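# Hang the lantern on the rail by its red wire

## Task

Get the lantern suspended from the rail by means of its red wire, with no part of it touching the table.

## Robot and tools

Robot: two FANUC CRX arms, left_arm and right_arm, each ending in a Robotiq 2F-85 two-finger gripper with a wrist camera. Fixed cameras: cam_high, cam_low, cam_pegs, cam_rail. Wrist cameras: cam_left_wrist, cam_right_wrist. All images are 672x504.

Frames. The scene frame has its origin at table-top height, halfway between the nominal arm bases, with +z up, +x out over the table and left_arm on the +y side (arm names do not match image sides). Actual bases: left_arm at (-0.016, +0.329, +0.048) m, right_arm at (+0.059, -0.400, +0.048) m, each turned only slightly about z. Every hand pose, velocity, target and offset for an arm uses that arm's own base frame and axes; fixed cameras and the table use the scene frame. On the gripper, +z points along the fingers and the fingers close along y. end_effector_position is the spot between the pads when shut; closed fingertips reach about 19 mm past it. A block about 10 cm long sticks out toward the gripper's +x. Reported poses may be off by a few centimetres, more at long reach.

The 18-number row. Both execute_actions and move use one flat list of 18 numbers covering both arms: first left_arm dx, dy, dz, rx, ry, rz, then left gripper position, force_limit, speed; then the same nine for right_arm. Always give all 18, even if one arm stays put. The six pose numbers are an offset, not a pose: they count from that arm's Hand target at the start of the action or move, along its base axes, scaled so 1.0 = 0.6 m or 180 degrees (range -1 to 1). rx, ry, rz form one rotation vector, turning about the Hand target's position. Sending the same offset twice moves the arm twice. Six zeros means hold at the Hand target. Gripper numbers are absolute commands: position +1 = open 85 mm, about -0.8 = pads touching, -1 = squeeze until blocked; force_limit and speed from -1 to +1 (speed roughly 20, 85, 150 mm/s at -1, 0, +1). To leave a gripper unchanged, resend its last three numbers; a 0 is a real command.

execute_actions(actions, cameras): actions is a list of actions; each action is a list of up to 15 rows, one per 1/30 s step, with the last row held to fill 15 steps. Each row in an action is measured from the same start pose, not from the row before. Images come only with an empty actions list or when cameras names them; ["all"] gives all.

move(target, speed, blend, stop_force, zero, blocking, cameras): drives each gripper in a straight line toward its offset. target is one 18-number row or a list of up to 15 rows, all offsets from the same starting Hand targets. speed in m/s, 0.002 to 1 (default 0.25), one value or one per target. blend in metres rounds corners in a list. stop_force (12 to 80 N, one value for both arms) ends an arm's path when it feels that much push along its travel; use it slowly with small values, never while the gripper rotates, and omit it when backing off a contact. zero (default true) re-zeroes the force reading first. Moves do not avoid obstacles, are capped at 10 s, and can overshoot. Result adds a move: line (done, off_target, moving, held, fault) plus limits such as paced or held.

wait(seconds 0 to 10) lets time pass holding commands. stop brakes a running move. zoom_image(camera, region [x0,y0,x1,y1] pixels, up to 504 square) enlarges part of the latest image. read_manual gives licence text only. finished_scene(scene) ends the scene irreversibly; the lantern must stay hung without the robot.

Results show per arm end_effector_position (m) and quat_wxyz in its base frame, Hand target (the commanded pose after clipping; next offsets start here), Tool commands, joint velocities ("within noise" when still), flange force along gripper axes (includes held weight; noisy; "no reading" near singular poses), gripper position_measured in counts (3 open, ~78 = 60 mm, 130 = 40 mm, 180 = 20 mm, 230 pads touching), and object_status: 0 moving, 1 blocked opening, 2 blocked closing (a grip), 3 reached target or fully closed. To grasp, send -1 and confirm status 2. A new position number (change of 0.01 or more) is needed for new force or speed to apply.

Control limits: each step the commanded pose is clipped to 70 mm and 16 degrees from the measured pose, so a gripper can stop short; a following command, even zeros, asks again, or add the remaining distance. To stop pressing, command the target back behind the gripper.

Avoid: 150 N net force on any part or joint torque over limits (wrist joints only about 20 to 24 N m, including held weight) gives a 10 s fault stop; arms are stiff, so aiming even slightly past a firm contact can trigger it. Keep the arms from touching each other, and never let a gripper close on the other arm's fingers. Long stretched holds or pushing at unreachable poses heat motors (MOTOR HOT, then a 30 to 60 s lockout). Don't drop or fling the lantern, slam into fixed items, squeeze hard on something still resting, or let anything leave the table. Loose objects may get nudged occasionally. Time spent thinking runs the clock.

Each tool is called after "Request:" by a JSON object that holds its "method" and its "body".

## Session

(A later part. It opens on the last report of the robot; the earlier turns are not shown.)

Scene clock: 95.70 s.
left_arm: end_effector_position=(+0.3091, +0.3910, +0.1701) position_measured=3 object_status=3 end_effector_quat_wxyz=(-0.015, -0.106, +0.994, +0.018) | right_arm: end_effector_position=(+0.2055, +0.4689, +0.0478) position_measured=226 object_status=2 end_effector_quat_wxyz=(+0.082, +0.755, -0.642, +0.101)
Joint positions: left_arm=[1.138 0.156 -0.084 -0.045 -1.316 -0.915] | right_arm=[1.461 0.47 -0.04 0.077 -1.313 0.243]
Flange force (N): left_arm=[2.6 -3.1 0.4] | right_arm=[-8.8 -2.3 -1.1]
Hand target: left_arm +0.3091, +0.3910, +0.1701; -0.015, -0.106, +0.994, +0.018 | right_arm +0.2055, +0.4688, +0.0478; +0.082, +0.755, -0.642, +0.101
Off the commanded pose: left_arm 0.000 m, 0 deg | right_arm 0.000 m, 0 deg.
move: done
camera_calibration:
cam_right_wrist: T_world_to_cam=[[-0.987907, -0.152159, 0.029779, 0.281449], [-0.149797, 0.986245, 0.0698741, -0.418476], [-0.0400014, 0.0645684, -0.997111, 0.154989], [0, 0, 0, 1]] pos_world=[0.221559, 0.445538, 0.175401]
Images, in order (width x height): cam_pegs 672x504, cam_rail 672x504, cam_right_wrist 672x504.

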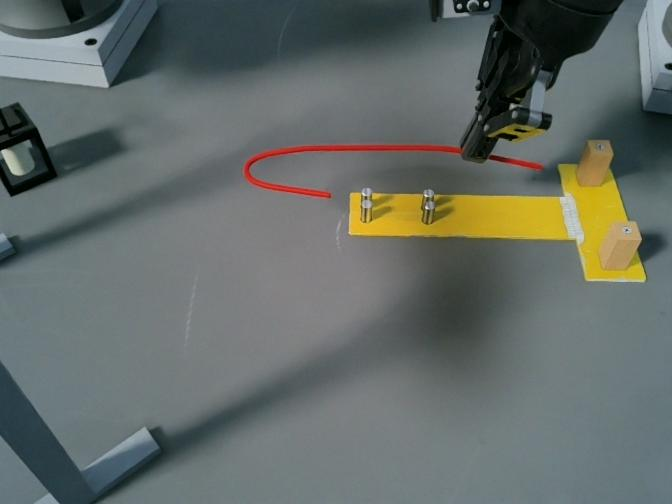

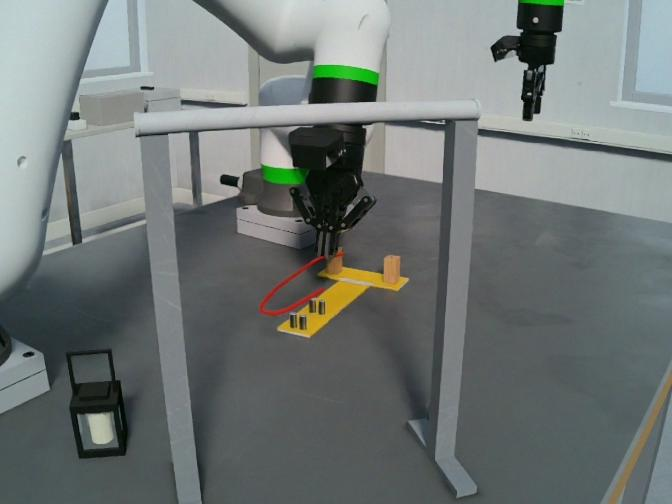

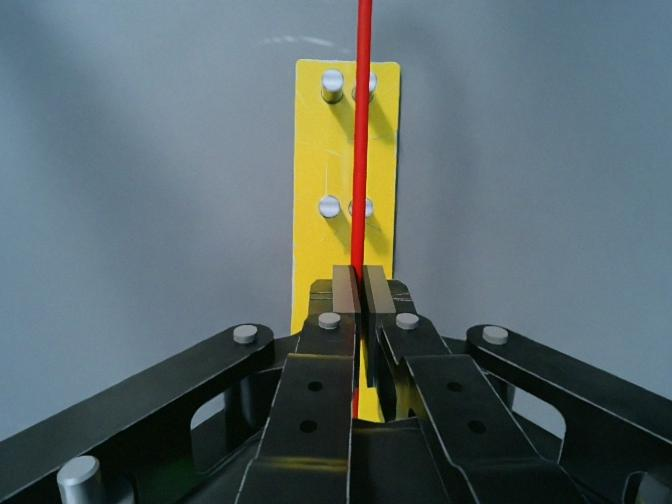

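Request:
{"method": "move", "body": {"target": [0,0,0,0,0,0,1,-0.5,-0.5,0,0,-0.112,0,0,0,-1,0.2,-1], "speed": 0.03, "stop_force": 15, "cameras": ["cam_right_wrist","cam_rail","cam_pegs"]}}

Scene clock: 98.67 s.
left_arm: end_effector_position=(+0.3091, +0.3910, +0.1701) position_measured=3 object_status=3 end_effector_quat_wxyz=(-0.015, -0.106, +0.994, +0.018) | right_arm: end_effector_position=(+0.2055, +0.4688, +0.0063) position_measured=226 object_status=2 end_effector_quat_wxyz=(+0.082, +0.755, -0.642, +0.101)
Joint positions: left_arm=[1.138 0.156 -0.084 -0.045 -1.316 -0.915] | right_arm=[1.461 0.521 -0.074 0.079 -1.228 0.236]
Flange force (N): left_arm=[3.2 -3.7 0.4] | right_arm=[-9.9 -2.7 -0.2]
Hand target: left_arm +0.3091, +0.3910, +0.1701; -0.015, -0.106, +0.994, +0.018 | right_arm +0.2055, +0.4688, +0.0063; +0.082, +0.755, -0.642, +0.101 (not the last commanded pose)
Off the commanded pose: left_arm 0.000 m, 0 deg | right_arm 0.026 m, 0 deg.
move: held (right_arm; a check stopped the path); limits=held
pose unreachable (right arm): on one or more control steps of this call, first in action 0 (counted from 0), this arm could not follow its commanded pose, so it was not sent that pose on those steps. It may still have moved: this result reports where it is.
cause: moving toward the commanded pose would bring a part of the arm too close to another arm (a part of this arm just beyond joint 4 (forearm roll) and a part of the left arm just beyond its joint 2 (shoulder), at the place that arm is still heading or pushing toward).
camera_calibration:
cam_right_wrist: T_world_to_cam=[[-0.987871, -0.152376, 0.0298773, 0.28276], [-0.15001, 0.986218, 0.0697934, -0.415508], [-0.0401003, 0.064465, -0.997114, 0.113677], [0, 0, 0, 1]] pos_world=[0.221558, 0.445539, 0.1339]
Images, in order (width x height): cam_pegs 672x504, cam_rail 672x504, cam_right_wrist 672x504.

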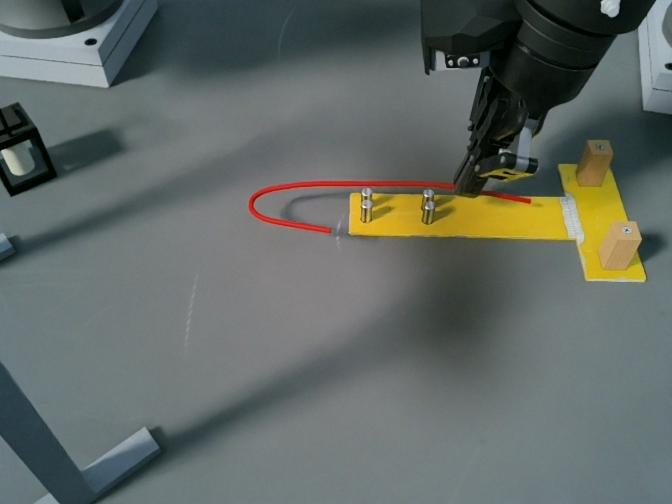

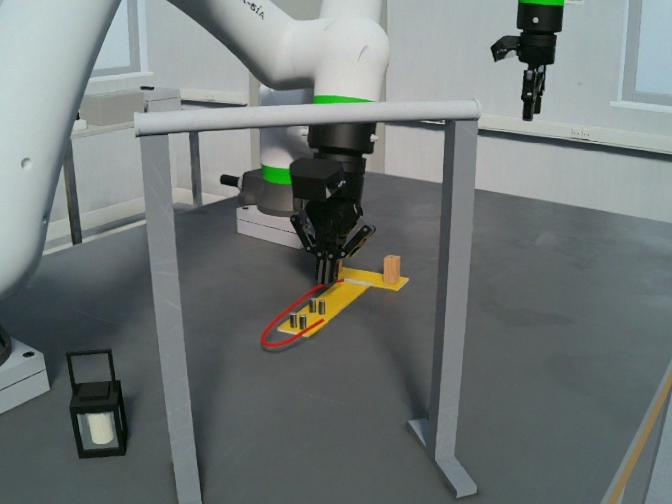

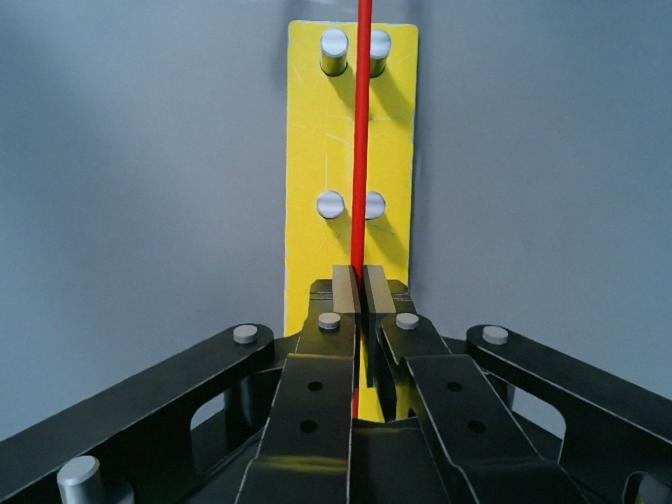

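Request:
{"method": "move", "body": {"target": [[-0.27,0.17,0.05,0,0,0,1,-0.5,-0.5,0.0037,0,0.01,0,0,0,-1,0.2,-1],[-0.27,0.17,0.05,0,0,0,1,-0.5,-0.5,0.0037,0,-0.042,0,0,0,-1,0.2,-1]], "speed": [0.25,0.03], "cameras": ["cam_right_wrist","cam_rail","cam_pegs"]}}

Scene clock: 101.37 s.
left_arm: end_effector_position=(+0.1471, +0.4930, +0.2001) position_measured=3 object_status=3 end_effector_quat_wxyz=(-0.015, -0.106, +0.994, +0.018) | right_arm: end_effector_position=(+0.2077, +0.4688, -0.0189) position_measured=226 object_status=2 end_effector_quat_wxyz=(+0.082, +0.755, -0.642, +0.101)
Joint positions: left_arm=[1.515 0.167 -0.003 -0.035 -1.371 -1.296] | right_arm=[1.457 0.557 -0.088 0.081 -1.177 0.235]
Flange force (N): left_arm=[1.3 -4.1 0.8] | right_arm=[-7.6 -2.7 -2.0]
Hand target: left_arm +0.1471, +0.4930, +0.2001; -0.015, -0.106, +0.994, +0.018 | right_arm +0.2077, +0.4688, -0.0189; +0.082, +0.755, -0.642, +0.101
Off the commanded pose: left_arm 0.000 m, 0 deg | right_arm 0.000 m, 0 deg.
move: done
camera_calibration:
cam_right_wrist: T_world_to_cam=[[-0.987886, -0.15228, 0.0298844, 0.285646], [-0.149913, 0.986233, 0.0697922, -0.413446], [-0.0401009, 0.0644666, -0.997114, 0.0886373], [0, 0, 0, 1]] pos_world=[0.223759, 0.445538, 0.1087]
Images, in order (width x height): cam_pegs 672x504, cam_rail 672x504, cam_right_wrist 672x504.

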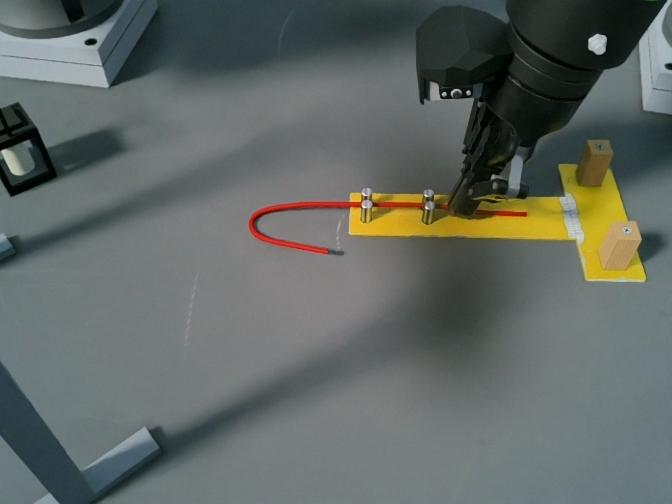

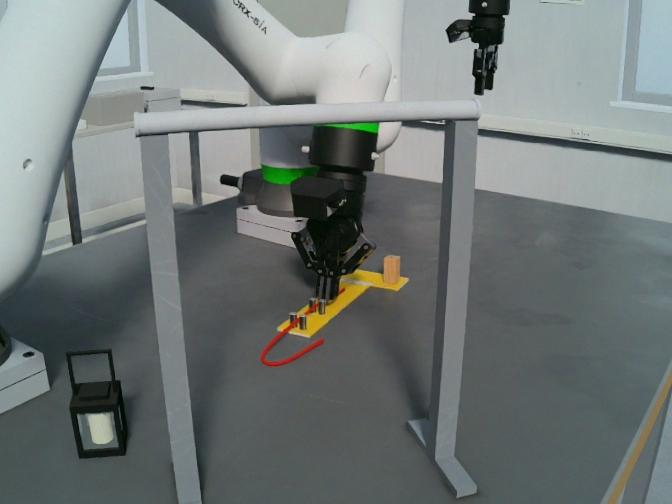

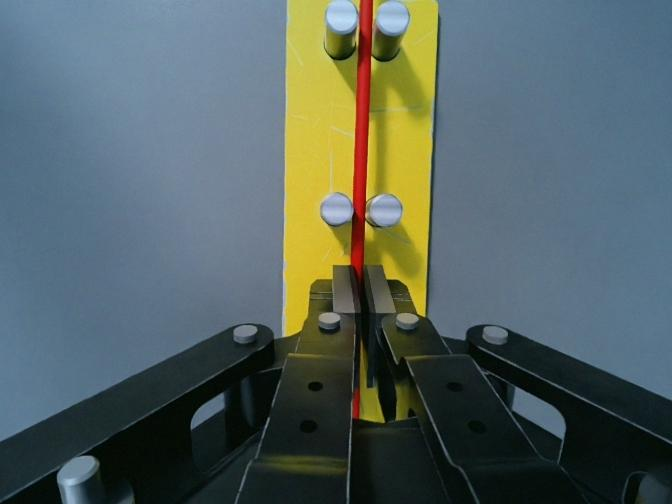

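Request:
{"method": "move", "body": {"target": [[0,0,0,0,0,0,1,-0.5,-0.5,0,0,0,0,0,0,-0.6,0.2,-0.5],[0,0,0,0,0,0,1,-0.5,-0.5,0,0.01,0.15,0,0,0,-0.6,0.2,-0.5],[0,0,0,0,0,0,1,-0.5,-0.5,-0.01,-0.3,0.3,0.073,-0.059,-0.548,-1,0.2,0]], "speed": [0.1,0.15,0.3], "cameras": ["cam_right_wrist","cam_pegs","cam_rail"]}}

Scene clock: 107.33 s.
left_arm: end_effector_position=(+0.1471, +0.4930, +0.2001) position_measured=3 object_status=3 end_effector_quat_wxyz=(-0.015, -0.106, +0.994, +0.018) | right_arm: end_effector_position=(+0.2017, +0.2888, +0.1611) position_measured=232 object_status=3 end_effector_quat_wxyz=(-0.001, +0.000, +1.000, +0.001)
Joint positions: left_arm=[1.515 0.167 -0.003 -0.035 -1.371 -1.296] | right_arm=[1.337 -0.216 -0.479 -0.002 -1.307 -1.336]
Flange force (N): left_arm=[1.3 -4.1 0.4] | right_arm=[-0.4 6.3 -2.4]
Hand target: left_arm +0.1471, +0.4930, +0.2001; -0.015, -0.106, +0.994, +0.018 | right_arm +0.2017, +0.2888, +0.1611; -0.001, +0.000, +1.000, +0.001
Off the commanded pose: left_arm 0.000 m, 0 deg | right_arm 0.000 m, 0 deg.
move: done
camera_calibration:
cam_right_wrist: T_world_to_cam=[[-0.0000972983, 0.999296, 0.0375287, -0.286131], [0.946214, -0.01205, 0.323316, -0.223059], [0.32354, 0.0355417, -0.945547, 0.206145], [0, 0, 0, 1]] pos_world=[0.144338, 0.275914, 0.277776]
Images, in order (width x height): cam_pegs 672x504, cam_rail 672x504, cam_right_wrist 672x504.

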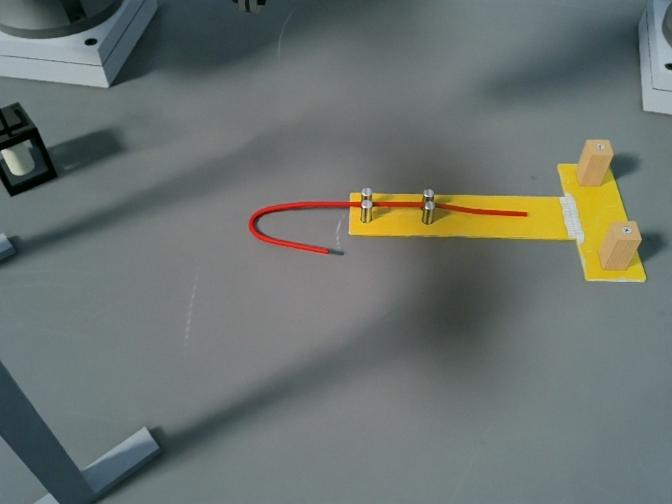

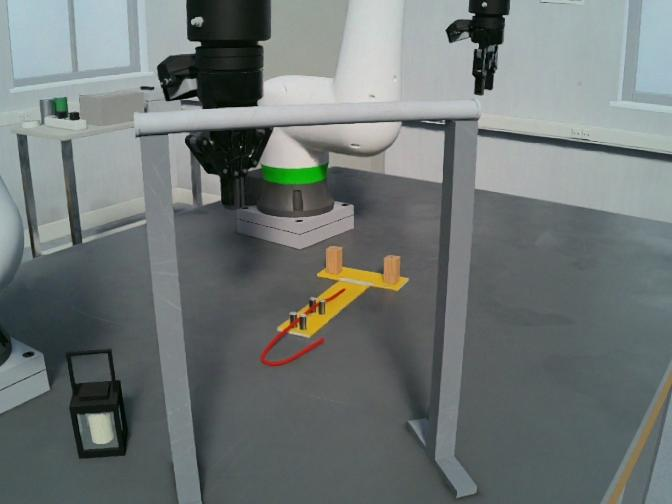

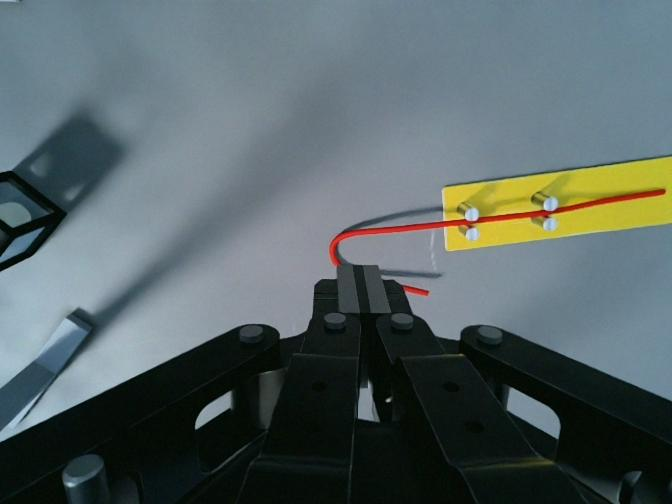

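Request:
{"method": "move", "body": {"target": [0.27,-0.85,-0.05,0,0,0,1,-0.5,-0.5,0.0,0,0,0,0,0,-1,0.2,0], "speed": 0.35}}

Request:
{"method": "move", "body": {"target": [[0,-0.17,0,0,0,0,1,-0.5,-0.5,0.0,0,0,0,0,0,-1,0.2,0],[0,-0.17,-0.302,0,0,0,1,-0.5,-0.5,0.0,0,0,0,0,0,-1,0.2,0],[0,-0.17,-0.302,0,0,0,-1,-0.5,-1,0.0,0,0,0,0,0,-1,0.2,0]], "speed": 0.15, "cameras": ["cam_left_wrist","cam_right_wrist"]}}

Scene clock: 110.27 s.
left_arm: end_effector_position=(+0.3091, -0.0170, +0.1701) position_measured=3 object_status=3 end_effector_quat_wxyz=(-0.015, -0.106, +0.994, +0.018) | right_arm: end_effector_position=(+0.2017, +0.2888, +0.1611) position_measured=232 object_status=3 end_effector_quat_wxyz=(-0.001, +0.000, +1.000, +0.001)
Joint positions: left_arm=[0.333 -0.315 -0.52 -0.042 -1.387 -0.113] | right_arm=[1.337 -0.216 -0.479 -0.002 -1.307 -1.336]
Flange force (N): left_arm=[3.3 -0.4 -0.5] | right_arm=[0.3 6.0 -1.9]
Hand target: left_arm +0.3091, -0.0170, +0.1701; -0.015, -0.106, +0.994, +0.018 | right_arm +0.2017, +0.2888, +0.1611; -0.001, +0.000, +1.000, +0.001
Off the commanded pose: left_arm 0.000 m, 0 deg | right_arm 0.000 m, 0 deg.
move: done; limits=paced

Scene clock: 116.50 s.
left_arm: end_effector_position=(+0.3091, -0.1190, -0.0111) position_measured=179 object_status=0 end_effector_quat_wxyz=(-0.015, -0.106, +0.994, +0.018) | right_arm: end_effector_position=(+0.2017, +0.2888, +0.1611) position_measured=232 object_status=3 end_effector_quat_wxyz=(-0.001, +0.000, +1.000, +0.001)
Joint positions: left_arm=[0.003 0.013 -0.728 -0.042 -0.864 0.237] | right_arm=[1.337 -0.216 -0.479 -0.002 -1.307 -1.336]
Flange force (N): left_arm=[5.5 5.5 -14.3] | right_arm=[-0.3 5.9 -2.0]
Hand target: left_arm +0.3091, -0.1190, -0.0111; -0.015, -0.106, +0.994, +0.018 | right_arm +0.2017, +0.2888, +0.1611; -0.001, +0.000, +1.000, +0.001
Off the commanded pose: left_arm 0.000 m, 0 deg | right_arm 0.000 m, 0 deg.
move: done
camera_calibration:
cam_left_wrist: T_world_to_cam=[[-0.207634, 0.976872, 0.0510857, 0.181532], [0.934804, 0.182767, 0.304529, -0.245721], [0.288149, 0.110986, -0.951132, 0.0442155], [0, 0, 0, 1]] pos_world=[0.254652, -0.137332, 0.10761]
cam_right_wrist: T_world_to_cam=[[-0.0000972983, 0.999296, 0.0375287, -0.286131], [0.946214, -0.01205, 0.323316, -0.223059], [0.32354, 0.0355417, -0.945547, 0.206145], [0, 0, 0, 1]] pos_world=[0.144338, 0.275914, 0.277776]
Images, in order (width x height): cam_left_wrist 672x504, cam_right_wrist 672x504.

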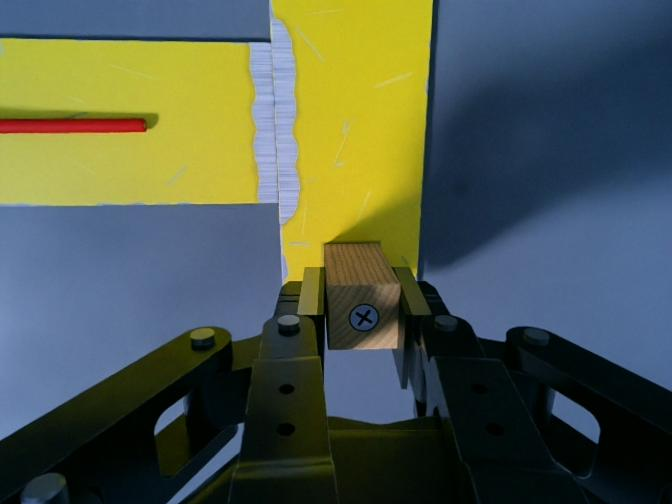

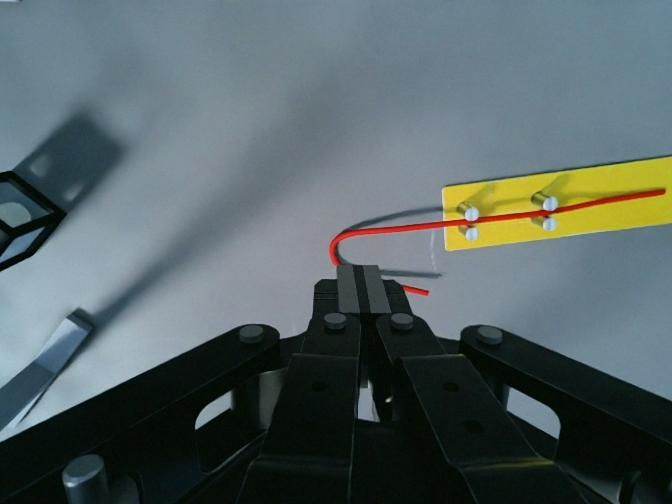

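Request:
{"method": "move", "body": {"target": [[0,0,0,0,0,0,-1,-0.5,-1,0.083,0.074,-0.15,0,0,0,-1,0.2,0],[0,0,0,0,0,0,-1,-0.5,-1,0.083,0.074,-0.307,0,0,0,-1,0.2,0]], "speed": [0.15,0.06], "cameras": ["cam_right_wrist","cam_pegs"]}}

Scene clock: 119.93 s.
left_arm: end_effector_position=(+0.3091, -0.1190, -0.0111) position_measured=179 object_status=2 end_effector_quat_wxyz=(-0.015, -0.106, +0.994, +0.018) | right_arm: end_effector_position=(+0.2515, +0.3332, -0.0231) position_measured=232 object_status=3 end_effector_quat_wxyz=(-0.001, +0.000, +1.000, +0.001)
Joint positions: left_arm=[0.003 0.013 -0.728 -0.042 -0.864 0.237] | right_arm=[1.239 0.21 -0.551 -0.003 -0.809 -1.237]
Flange force (N): left_arm=[5.0 5.9 -14.6] | right_arm=[-2.5 8.1 3.8]
Hand target: left_arm +0.3091, -0.1190, -0.0111; -0.015, -0.106, +0.994, +0.018 | right_arm +0.2515, +0.3332, -0.0231; -0.001, +0.000, +1.000, +0.001
Off the commanded pose: left_arm 0.000 m, 0 deg | right_arm 0.000 m, 0 deg.
move: done
camera_calibration:
cam_right_wrist: T_world_to_cam=[[-0.0000955698, 0.999296, 0.0375287, -0.323682], [0.946245, -0.0120483, 0.323226, -0.209993], [0.323451, 0.0355423, -0.945577, 0.0143336], [0, 0, 0, 1]] pos_world=[0.194038, 0.320414, 0.0935762]
Images, in order (width x height): cam_pegs 672x504, cam_right_wrist 672x504.

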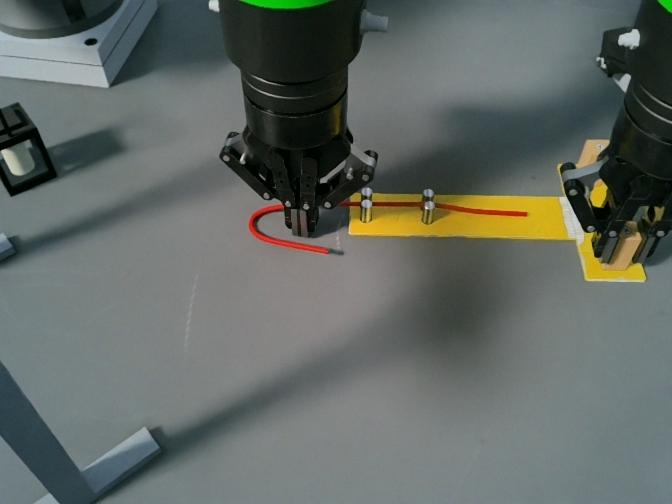

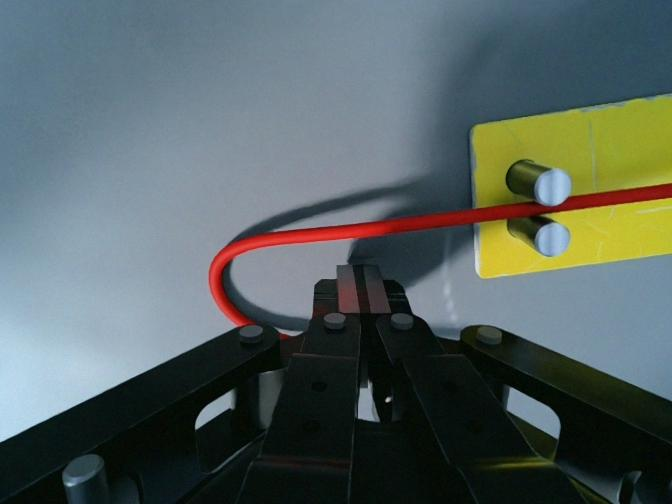

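Request:
{"method": "move", "body": {"target": [[0,0,0,0,0,0,-1,-0.5,-1,-0.040,-0.013,-0.001,0,0,0,-1,0.2,0],[0,0,0,0,0,0,-1,-0.5,-1,-0.09,-0.003,-0.001,0,0,0,-1,0.2,0],[0,0,0,0,0,0,-1,-0.5,-1,-0.129,0.031,-0.001,0,0,0,-1,0.2,0],[0,0,0,0,0,0,-1,-0.5,-1,-0.145,0.08,-0.001,0,0,0,-1,0.2,0]], "speed": 0.045, "blend": [0.01,0.01,0.01,0], "cameras": ["cam_right_wrist","cam_pegs"]}}

Scene clock: 123.20 s.
left_arm: end_effector_position=(+0.3091, -0.1190, -0.0111) position_measured=179 object_status=2 end_effector_quat_wxyz=(-0.015, -0.106, +0.994, +0.018) | right_arm: end_effector_position=(+0.1645, +0.3813, -0.0236) position_measured=232 object_status=3 end_effector_quat_wxyz=(-0.001, +0.000, +1.000, +0.001)
Joint positions: left_arm=[0.003 0.013 -0.728 -0.042 -0.864 0.237] | right_arm=[1.48 0.206 -0.558 -0.003 -0.806 -1.478]
Flange force (N): left_arm=[-3.5 23.7 -29.2] | right_arm=[-2.6 -12.8 -2.8]
Hand target: left_arm +0.3091, -0.1190, -0.0111; -0.015, -0.106, +0.994, +0.018 | right_arm +0.1645, +0.3812, -0.0237; -0.001, +0.000, +1.000, +0.001
Off the commanded pose: left_arm 0.000 m, 0 deg | right_arm 0.000 m, 0 deg.
move: done
camera_calibration:
cam_right_wrist: T_world_to_cam=[[-0.000129877, 0.999292, 0.0376232, -0.371638], [0.946215, -0.0120497, 0.323314, -0.126902], [0.323539, 0.0356416, -0.945543, 0.0401512], [0, 0, 0, 1]] pos_world=[0.107038, 0.368414, 0.0929761]
Images, in order (width x height): cam_pegs 672x504, cam_right_wrist 672x504.

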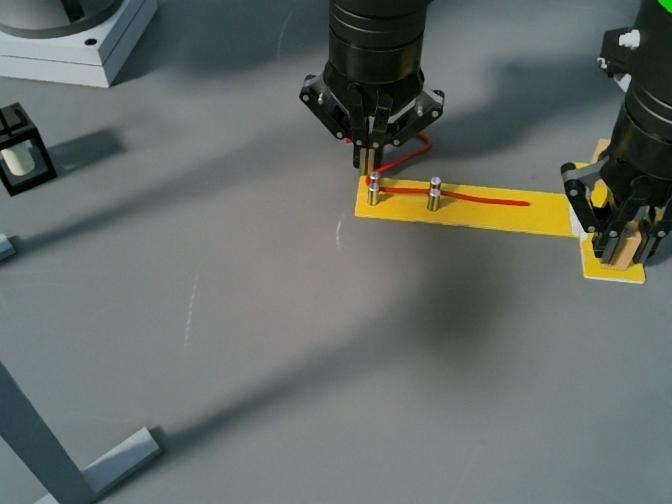

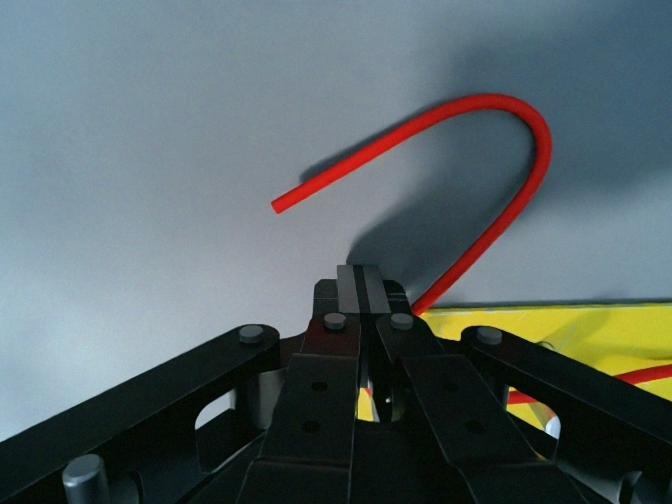

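Request:
{"method": "move", "body": {"target": [[0,0,0,0,0,0,-1,-0.5,-1,0.005,0.055,0,0,0,0,-1,0.2,0],[0,0,0,0,0,0,-1,-0.5,-1,-0.035,0.0,0,0,0,0,-1,0.2,0],[0,0,0,0,0,0,-1,-0.5,-1,-0.035,-0.02,0.2,0,0,0,-1,0.2,0]], "speed": 0.05, "cameras": ["cam_right_wrist","cam_pegs"]}}

Scene clock: 128.03 s.
left_arm: end_effector_position=(+0.3091, -0.1190, -0.0111) position_measured=179 object_status=2 end_effector_quat_wxyz=(-0.015, -0.106, +0.994, +0.018) | right_arm: end_effector_position=(+0.1435, +0.3692, +0.0963) position_measured=232 object_status=3 end_effector_quat_wxyz=(-0.001, +0.000, +1.000, +0.001)
Joint positions: left_arm=[0.003 0.013 -0.728 -0.042 -0.864 0.237] | right_arm=[1.533 -0.033 -0.48 -0.002 -1.122 -1.532]
Flange force (N): left_arm=[2.3 1.7 -12.4] | right_arm=[0.3 7.4 -0.5]
Hand target: left_arm +0.3091, -0.1190, -0.0111; -0.015, -0.106, +0.994, +0.018 | right_arm +0.1435, +0.3692, +0.0963; -0.001, +0.000, +1.000, +0.001
Off the commanded pose: left_arm 0.000 m, 0 deg | right_arm 0.000 m, 0 deg.
move: done
camera_calibration:
cam_right_wrist: T_world_to_cam=[[-0.000193216, 0.999297, 0.0374956, -0.364033], [0.946215, -0.0119486, 0.323318, -0.146107], [0.323538, 0.0355414, -0.945547, 0.160847], [0, 0, 0, 1]] pos_world=[0.0861379, 0.356315, 0.212977]
Images, in order (width x height): cam_pegs 672x504, cam_right_wrist 672x504.

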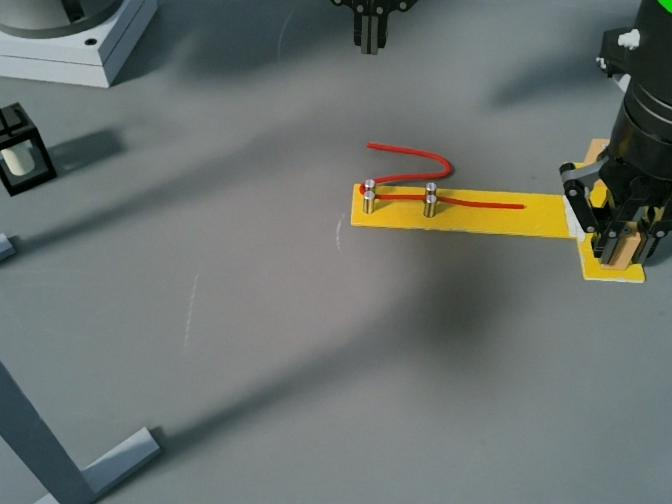

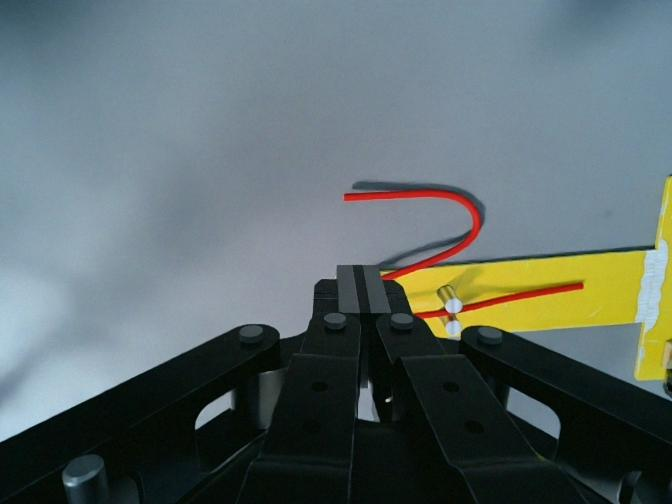

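Request:
{"method": "move", "body": {"target": [[0,0,0,0,0,0,1,-0.5,-0.5,-0.05,-0.3,0.1,0,0,0,-1,0.2,0],[0,0,0.2,0,0,0,-0.5,-0.5,0.5,-0.05,-0.3,0.1,0,0,0,-1,0.2,0],[-0.054,-0.1675,0.1,0,0,-0.4744,-0.5,-0.5,0.5,-0.05,-0.3,0.1,0,0,0,-1,0.2,0]], "speed": 0.3, "cameras": ["cam_left_wrist","cam_pegs"]}}

Scene clock: 137.73 s.
left_arm: end_effector_position=(+0.2767, -0.2195, +0.0489) position_measured=192 object_status=3 end_effector_quat_wxyz=(+0.001, +0.597, +0.802, +0.023) | right_arm: end_effector_position=(+0.1135, +0.1892, +0.1563) position_measured=232 object_status=3 end_effector_quat_wxyz=(-0.001, +0.000, +1.000, +0.001)
Joint positions: left_arm=[-0.335 -0.081 -0.637 -0.051 -0.999 -0.917] | right_arm=[1.658 -0.655 -0.751 -0.002 -1.473 -1.657]
Flange force (N): left_arm=[2.1 -3.0 -1.3] | right_arm=[4.7 1.2 -3.3]
Hand target: left_arm +0.2767, -0.2195, +0.0489; +0.001, +0.596, +0.802, +0.023 | right_arm +0.1135, +0.1892, +0.1563; -0.001, +0.000, +1.000, +0.001
Off the commanded pose: left_arm 0.000 m, 0 deg | right_arm 0.000 m, 0 deg.
move: done
camera_calibration:
cam_left_wrist: T_world_to_cam=[[0.957082, 0.285282, 0.0510778, -0.204062], [0.257133, -0.91716, 0.304468, -0.269276], [0.133706, -0.278267, -0.951152, 0.0790633], [0, 0, 0, 1]] pos_world=[0.253972, -0.166753, 0.16761]
Images, in order (width x height): cam_pegs 672x504, cam_left_wrist 672x504.

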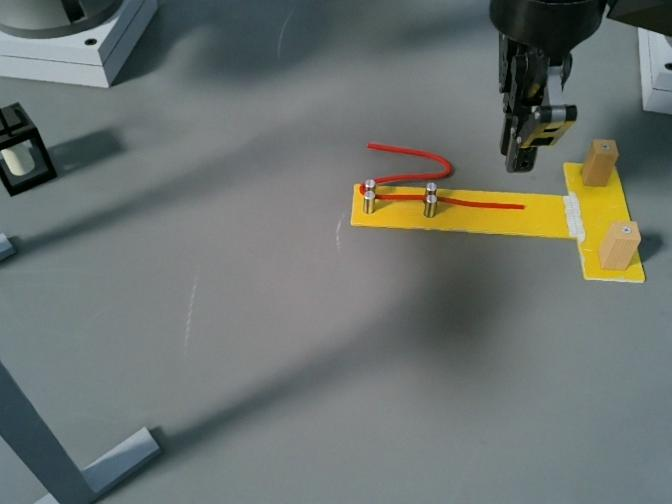

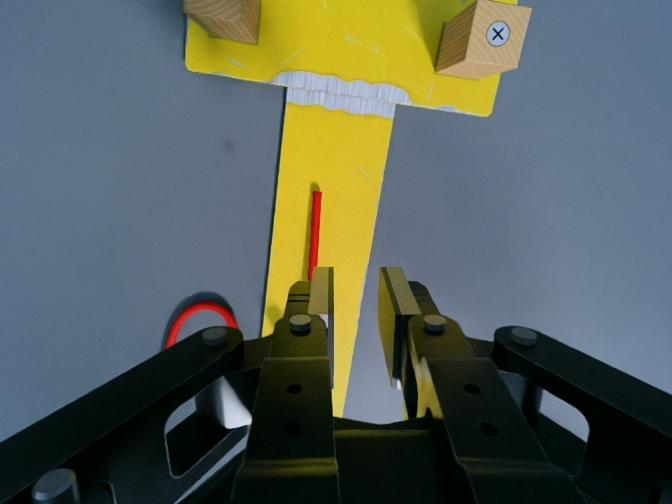

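Request:
{"method": "move", "body": {"target": [[-0.010,-0.016,-0.07,0,0,-0.027,-0.5,-0.5,0.5,0,0,0,0,0,0,-1,0.2,0],[-0.010,-0.016,-0.121,0,0,-0.027,-0.5,-0.5,0.5,0,0,0,0,0,0,-1,0.2,0],[-0.010,-0.016,-0.121,0,0,-0.027,-1,0.2,-1,0,0,0,0,0,0,-1,0.2,0]], "speed": [0.1,0.03,0.05], "cameras": ["cam_left_wrist","cam_pegs"]}}

Scene clock: 140.30 s.
left_arm: end_effector_position=(+0.2702, -0.2288, -0.0209) position_measured=192 object_status=3 end_effector_quat_wxyz=(+0.001, +0.630, +0.776, +0.023) | right_arm: end_effector_position=(+0.1135, +0.1892, +0.1563) position_measured=232 object_status=3 end_effector_quat_wxyz=(-0.001, +0.000, +1.000, +0.001)
Joint positions: left_arm=[-0.367 0.059 -0.705 -0.06 -0.791 -0.955] | right_arm=[1.658 -0.655 -0.751 -0.002 -1.473 -1.657]
Flange force (N): left_arm=[1.2 -2.9 -2.1] | right_arm=[4.3 1.0 -3.1]
Flange force when the fault began (N): left_arm=[40.5 -1.5 -140.1]
Hand target: left_arm +0.2702, -0.2288, -0.0209; +0.001, +0.630, +0.776, +0.023 (not the last commanded pose) | right_arm +0.1135, +0.1892, +0.1563; -0.001, +0.000, +1.000, +0.001
Tool commands: left_gripper/position=-0.498039 left_gripper/force_limit=-0.498039 left_gripper/speed=+0.498039 right_gripper/position=-1.0 right_gripper/force_limit=+0.2 right_gripper/speed=+0.0
Off the commanded pose: left_arm 0.003 m, 0 deg | right_arm 0.000 m, 0 deg.
FORCE FAULT: contact force on the left arm reached its limit, and that arm stopped. The contact can be on any part of that arm, not only on its tool. That arm is still stopped at the end of this call. That arm stays stopped for about 10 more seconds. Until then a move that you send moves the other arm only, and its call returns only when the move has ended. Once the stop has ended, the next robot result says so. If the stop ends while you think or write, that arm runs what you send next, counted from a new Hand target: where the arm stands when the stop ends. While its stop runs, that arm takes no new command, but its gripper still runs the gripper command that each later call begins with. Until it ends, the stop uses up actions while you think or wait. An arm that is not stopped still takes commands.
move: fault (left_arm); path passed 2 of 3 targets; target 3's new numbers were not sent
camera_calibration:
cam_left_wrist: T_world_to_cam=[[0.977885, 0.203132, 0.0497783, -0.216175], [0.178993, -0.935975, 0.303169, -0.237994], [0.108175, -0.287554, -0.951636, 0.015855], [0, 0, 0, 1]] pos_world=[0.252279, -0.174285, 0.0980013]
Images, in order (width x height): cam_pegs 672x504, cam_left_wrist 672x504.

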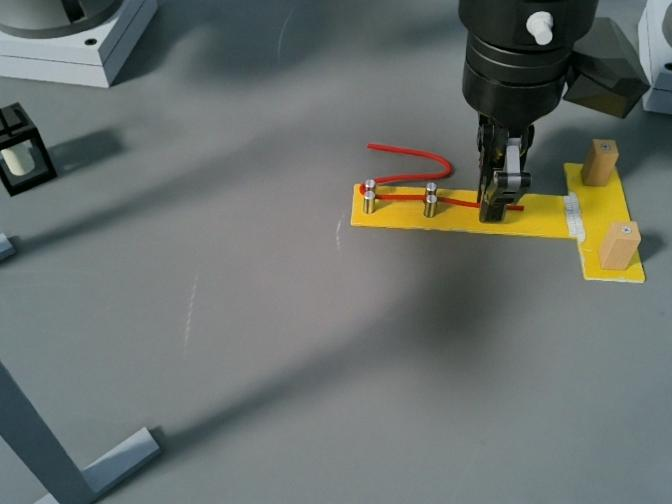

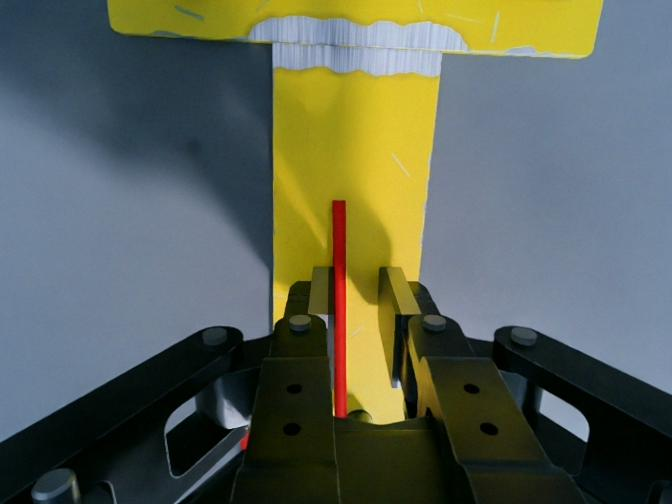

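Request:
{"method": "wait", "body": {"seconds": 10}}

Request:
{"method": "move", "body": {"target": [[0,0,0.008,0,0,0,-0.5,-0.5,0.5,0,0,0,0,0,0,-1,0.2,0],[0,0,0.008,0,0,0,-1,0.2,-1,0,0,0,0,0,0,-1,0.2,0]], "speed": 0.02, "cameras": ["cam_left_wrist"]}}

Scene clock: 150.43 s.
left_arm: end_effector_position=(+0.2702, -0.2288, -0.0209) position_measured=192 object_status=3 end_effector_quat_wxyz=(+0.001, +0.630, +0.776, +0.023) | right_arm: end_effector_position=(+0.1135, +0.1892, +0.1563) position_measured=232 object_status=3 end_effector_quat_wxyz=(-0.001, +0.000, +1.000, +0.001)
Joint positions: left_arm=[-0.367 0.059 -0.705 -0.06 -0.791 -0.955] | right_arm=[1.658 -0.655 -0.751 -0.002 -1.473 -1.657]
Flange force (N): left_arm=[1.4 -3.2 -2.4] | right_arm=[5.4 1.5 -3.3]
Hand target: left_arm +0.2702, -0.2288, -0.0209; +0.001, +0.630, +0.776, +0.023 (not the last commanded pose) | right_arm +0.1135, +0.1892, +0.1563; -0.001, +0.000, +1.000, +0.001
Tool commands: left_gripper/position=-0.498039 left_gripper/force_limit=-0.498039 left_gripper/speed=+0.498039 right_gripper/position=-1.0 right_gripper/force_limit=+0.2 right_gripper/speed=+0.0
Off the commanded pose: left_arm 0.003 m, 0 deg | right_arm 0.000 m, 0 deg.
FORCE FAULT, CONTINUED: the left arm's stop, for the force fault that an earlier result reported, is over. The rest of the stop counts as 19 of the actions that you can send in this scene. During its stop the left arm's controller moved it back a little. That arm's target is now where it stood when the stop ended, not its last command. That arm accepts commands again.
wait: 10.00 s; at rest by 0.03 s

Scene clock: 152.33 s.
left_arm: end_effector_position=(+0.2702, -0.2288, -0.0161) position_measured=226 object_status=0 end_effector_quat_wxyz=(+0.001, +0.630, +0.776, +0.023) | right_arm: end_effector_position=(+0.1135, +0.1892, +0.1563) position_measured=232 object_status=3 end_effector_quat_wxyz=(-0.001, +0.000, +1.000, +0.001)
Joint positions: left_arm=[-0.367 0.048 -0.702 -0.059 -0.806 -0.956] | right_arm=[1.658 -0.655 -0.751 -0.002 -1.473 -1.657]
Flange force (N): left_arm=[1.5 -2.9 -2.3] | right_arm=[5.2 1.5 -3.8]
Hand target: left_arm +0.2702, -0.2288, -0.0161; +0.001, +0.630, +0.776, +0.023 | right_arm +0.1135, +0.1892, +0.1563; -0.001, +0.000, +1.000, +0.001
Off the commanded pose: left_arm 0.000 m, 0 deg | right_arm 0.000 m, 0 deg.
move: done
camera_calibration:
cam_left_wrist: T_world_to_cam=[[0.977885, 0.203132, 0.0497783, -0.216414], [0.178993, -0.935975, 0.303169, -0.239449], [0.108175, -0.287554, -0.951636, 0.0204228], [0, 0, 0, 1]] pos_world=[0.252279, -0.174285, 0.102801]
Images, in order (width x height): cam_left_wrist 672x504.

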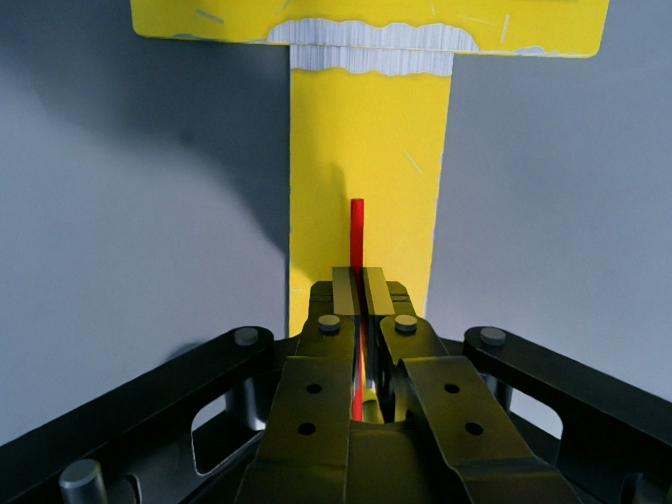

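Request:
{"method": "move", "body": {"target": [0,0,0.07,0,0,0,-1,0.2,-1,0,0,0,0,0,0,-1,0.2,0], "speed": 0.04, "cameras": ["cam_pegs","cam_rail"]}}

Scene clock: 153.90 s.
left_arm: end_effector_position=(+0.2702, -0.2288, +0.0259) position_measured=226 object_status=2 end_effector_quat_wxyz=(+0.001, +0.630, +0.776, +0.023) | right_arm: end_effector_position=(+0.1135, +0.1892, +0.1563) position_measured=232 object_status=3 end_effector_quat_wxyz=(-0.001, +0.000, +1.000, +0.001)
Joint positions: left_arm=[-0.367 -0.039 -0.663 -0.053 -0.931 -0.965] | right_arm=[1.658 -0.655 -0.751 -0.002 -1.473 -1.657]
Flange force (N): left_arm=[2.3 -3.2 -0.4] | right_arm=[4.5 1.8 -3.2]
Hand target: left_arm +0.2702, -0.2288, +0.0259; +0.001, +0.630, +0.776, +0.023 | right_arm +0.1135, +0.1892, +0.1563; -0.001, +0.000, +1.000, +0.001
Off the commanded pose: left_arm 0.000 m, 0 deg | right_arm 0.000 m, 0 deg.
move: done
Images, in order (width x height): cam_pegs 672x504, cam_rail 672x504.

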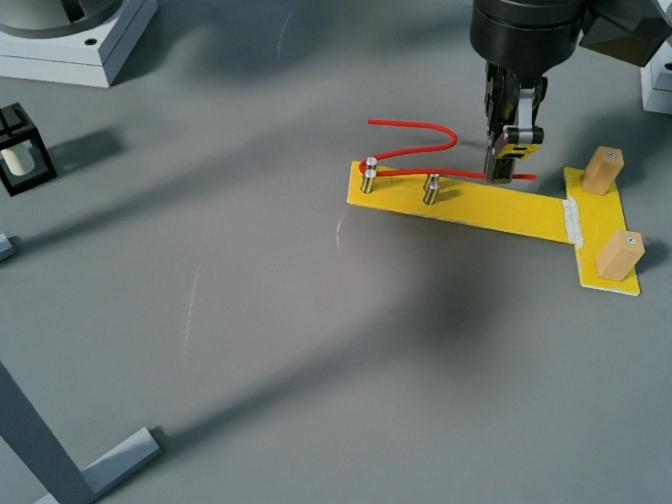

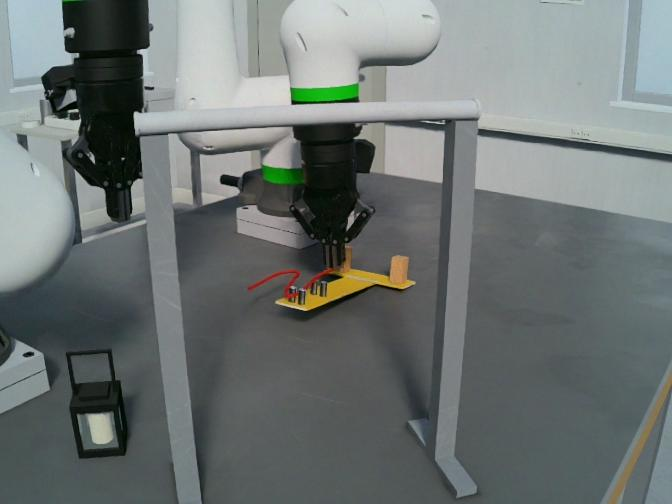

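Request:
{"method": "move", "body": {"target": [[0,0,0.08,0,0,0,-1,0.2,-1,0,0,0,0,0,0,-1,0.2,0],[0.0,-0.0,-0.035,0,0,0,-1,0.2,-1,0,0,0,0,0,0,-1,0.2,0]], "speed": 0.06, "cameras": ["cam_pegs","cam_rail"]}}

Scene clock: 156.80 s.
left_arm: end_effector_position=(+0.2702, -0.2288, +0.0049) position_measured=226 object_status=2 end_effector_quat_wxyz=(+0.001, +0.630, +0.776, +0.023) | right_arm: end_effector_position=(+0.1135, +0.1892, +0.1563) position_measured=232 object_status=3 end_effector_quat_wxyz=(-0.001, +0.000, +1.000, +0.001)
Joint positions: left_arm=[-0.367 0.003 -0.684 -0.056 -0.869 -0.961] | right_arm=[1.658 -0.655 -0.751 -0.002 -1.473 -1.657]
Flange force (N): left_arm=[1.6 -2.7 -1.9] | right_arm=[5.5 1.6 -3.1]
Hand target: left_arm +0.2702, -0.2288, +0.0049; +0.001, +0.630, +0.776, +0.023 | right_arm +0.1135, +0.1892, +0.1563; -0.001, +0.000, +1.000, +0.001
Off the commanded pose: left_arm 0.000 m, 0 deg | right_arm 0.000 m, 0 deg.
move: done
Images, in order (width x height): cam_pegs 672x504, cam_rail 672x504.

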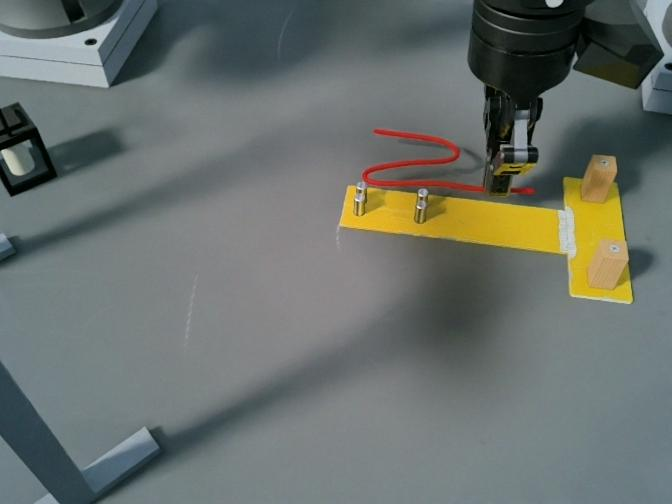

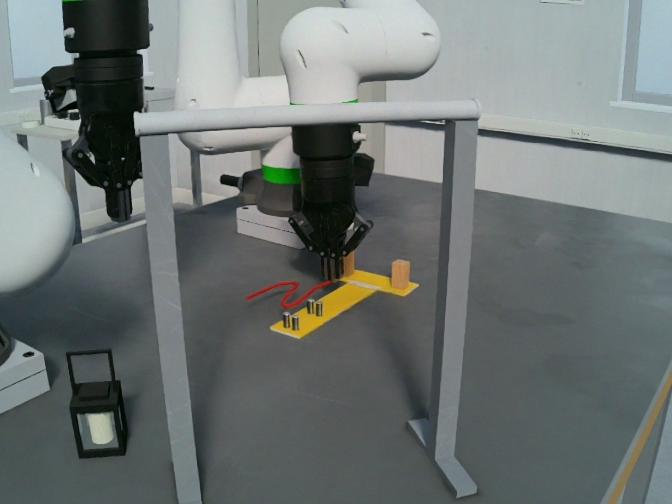

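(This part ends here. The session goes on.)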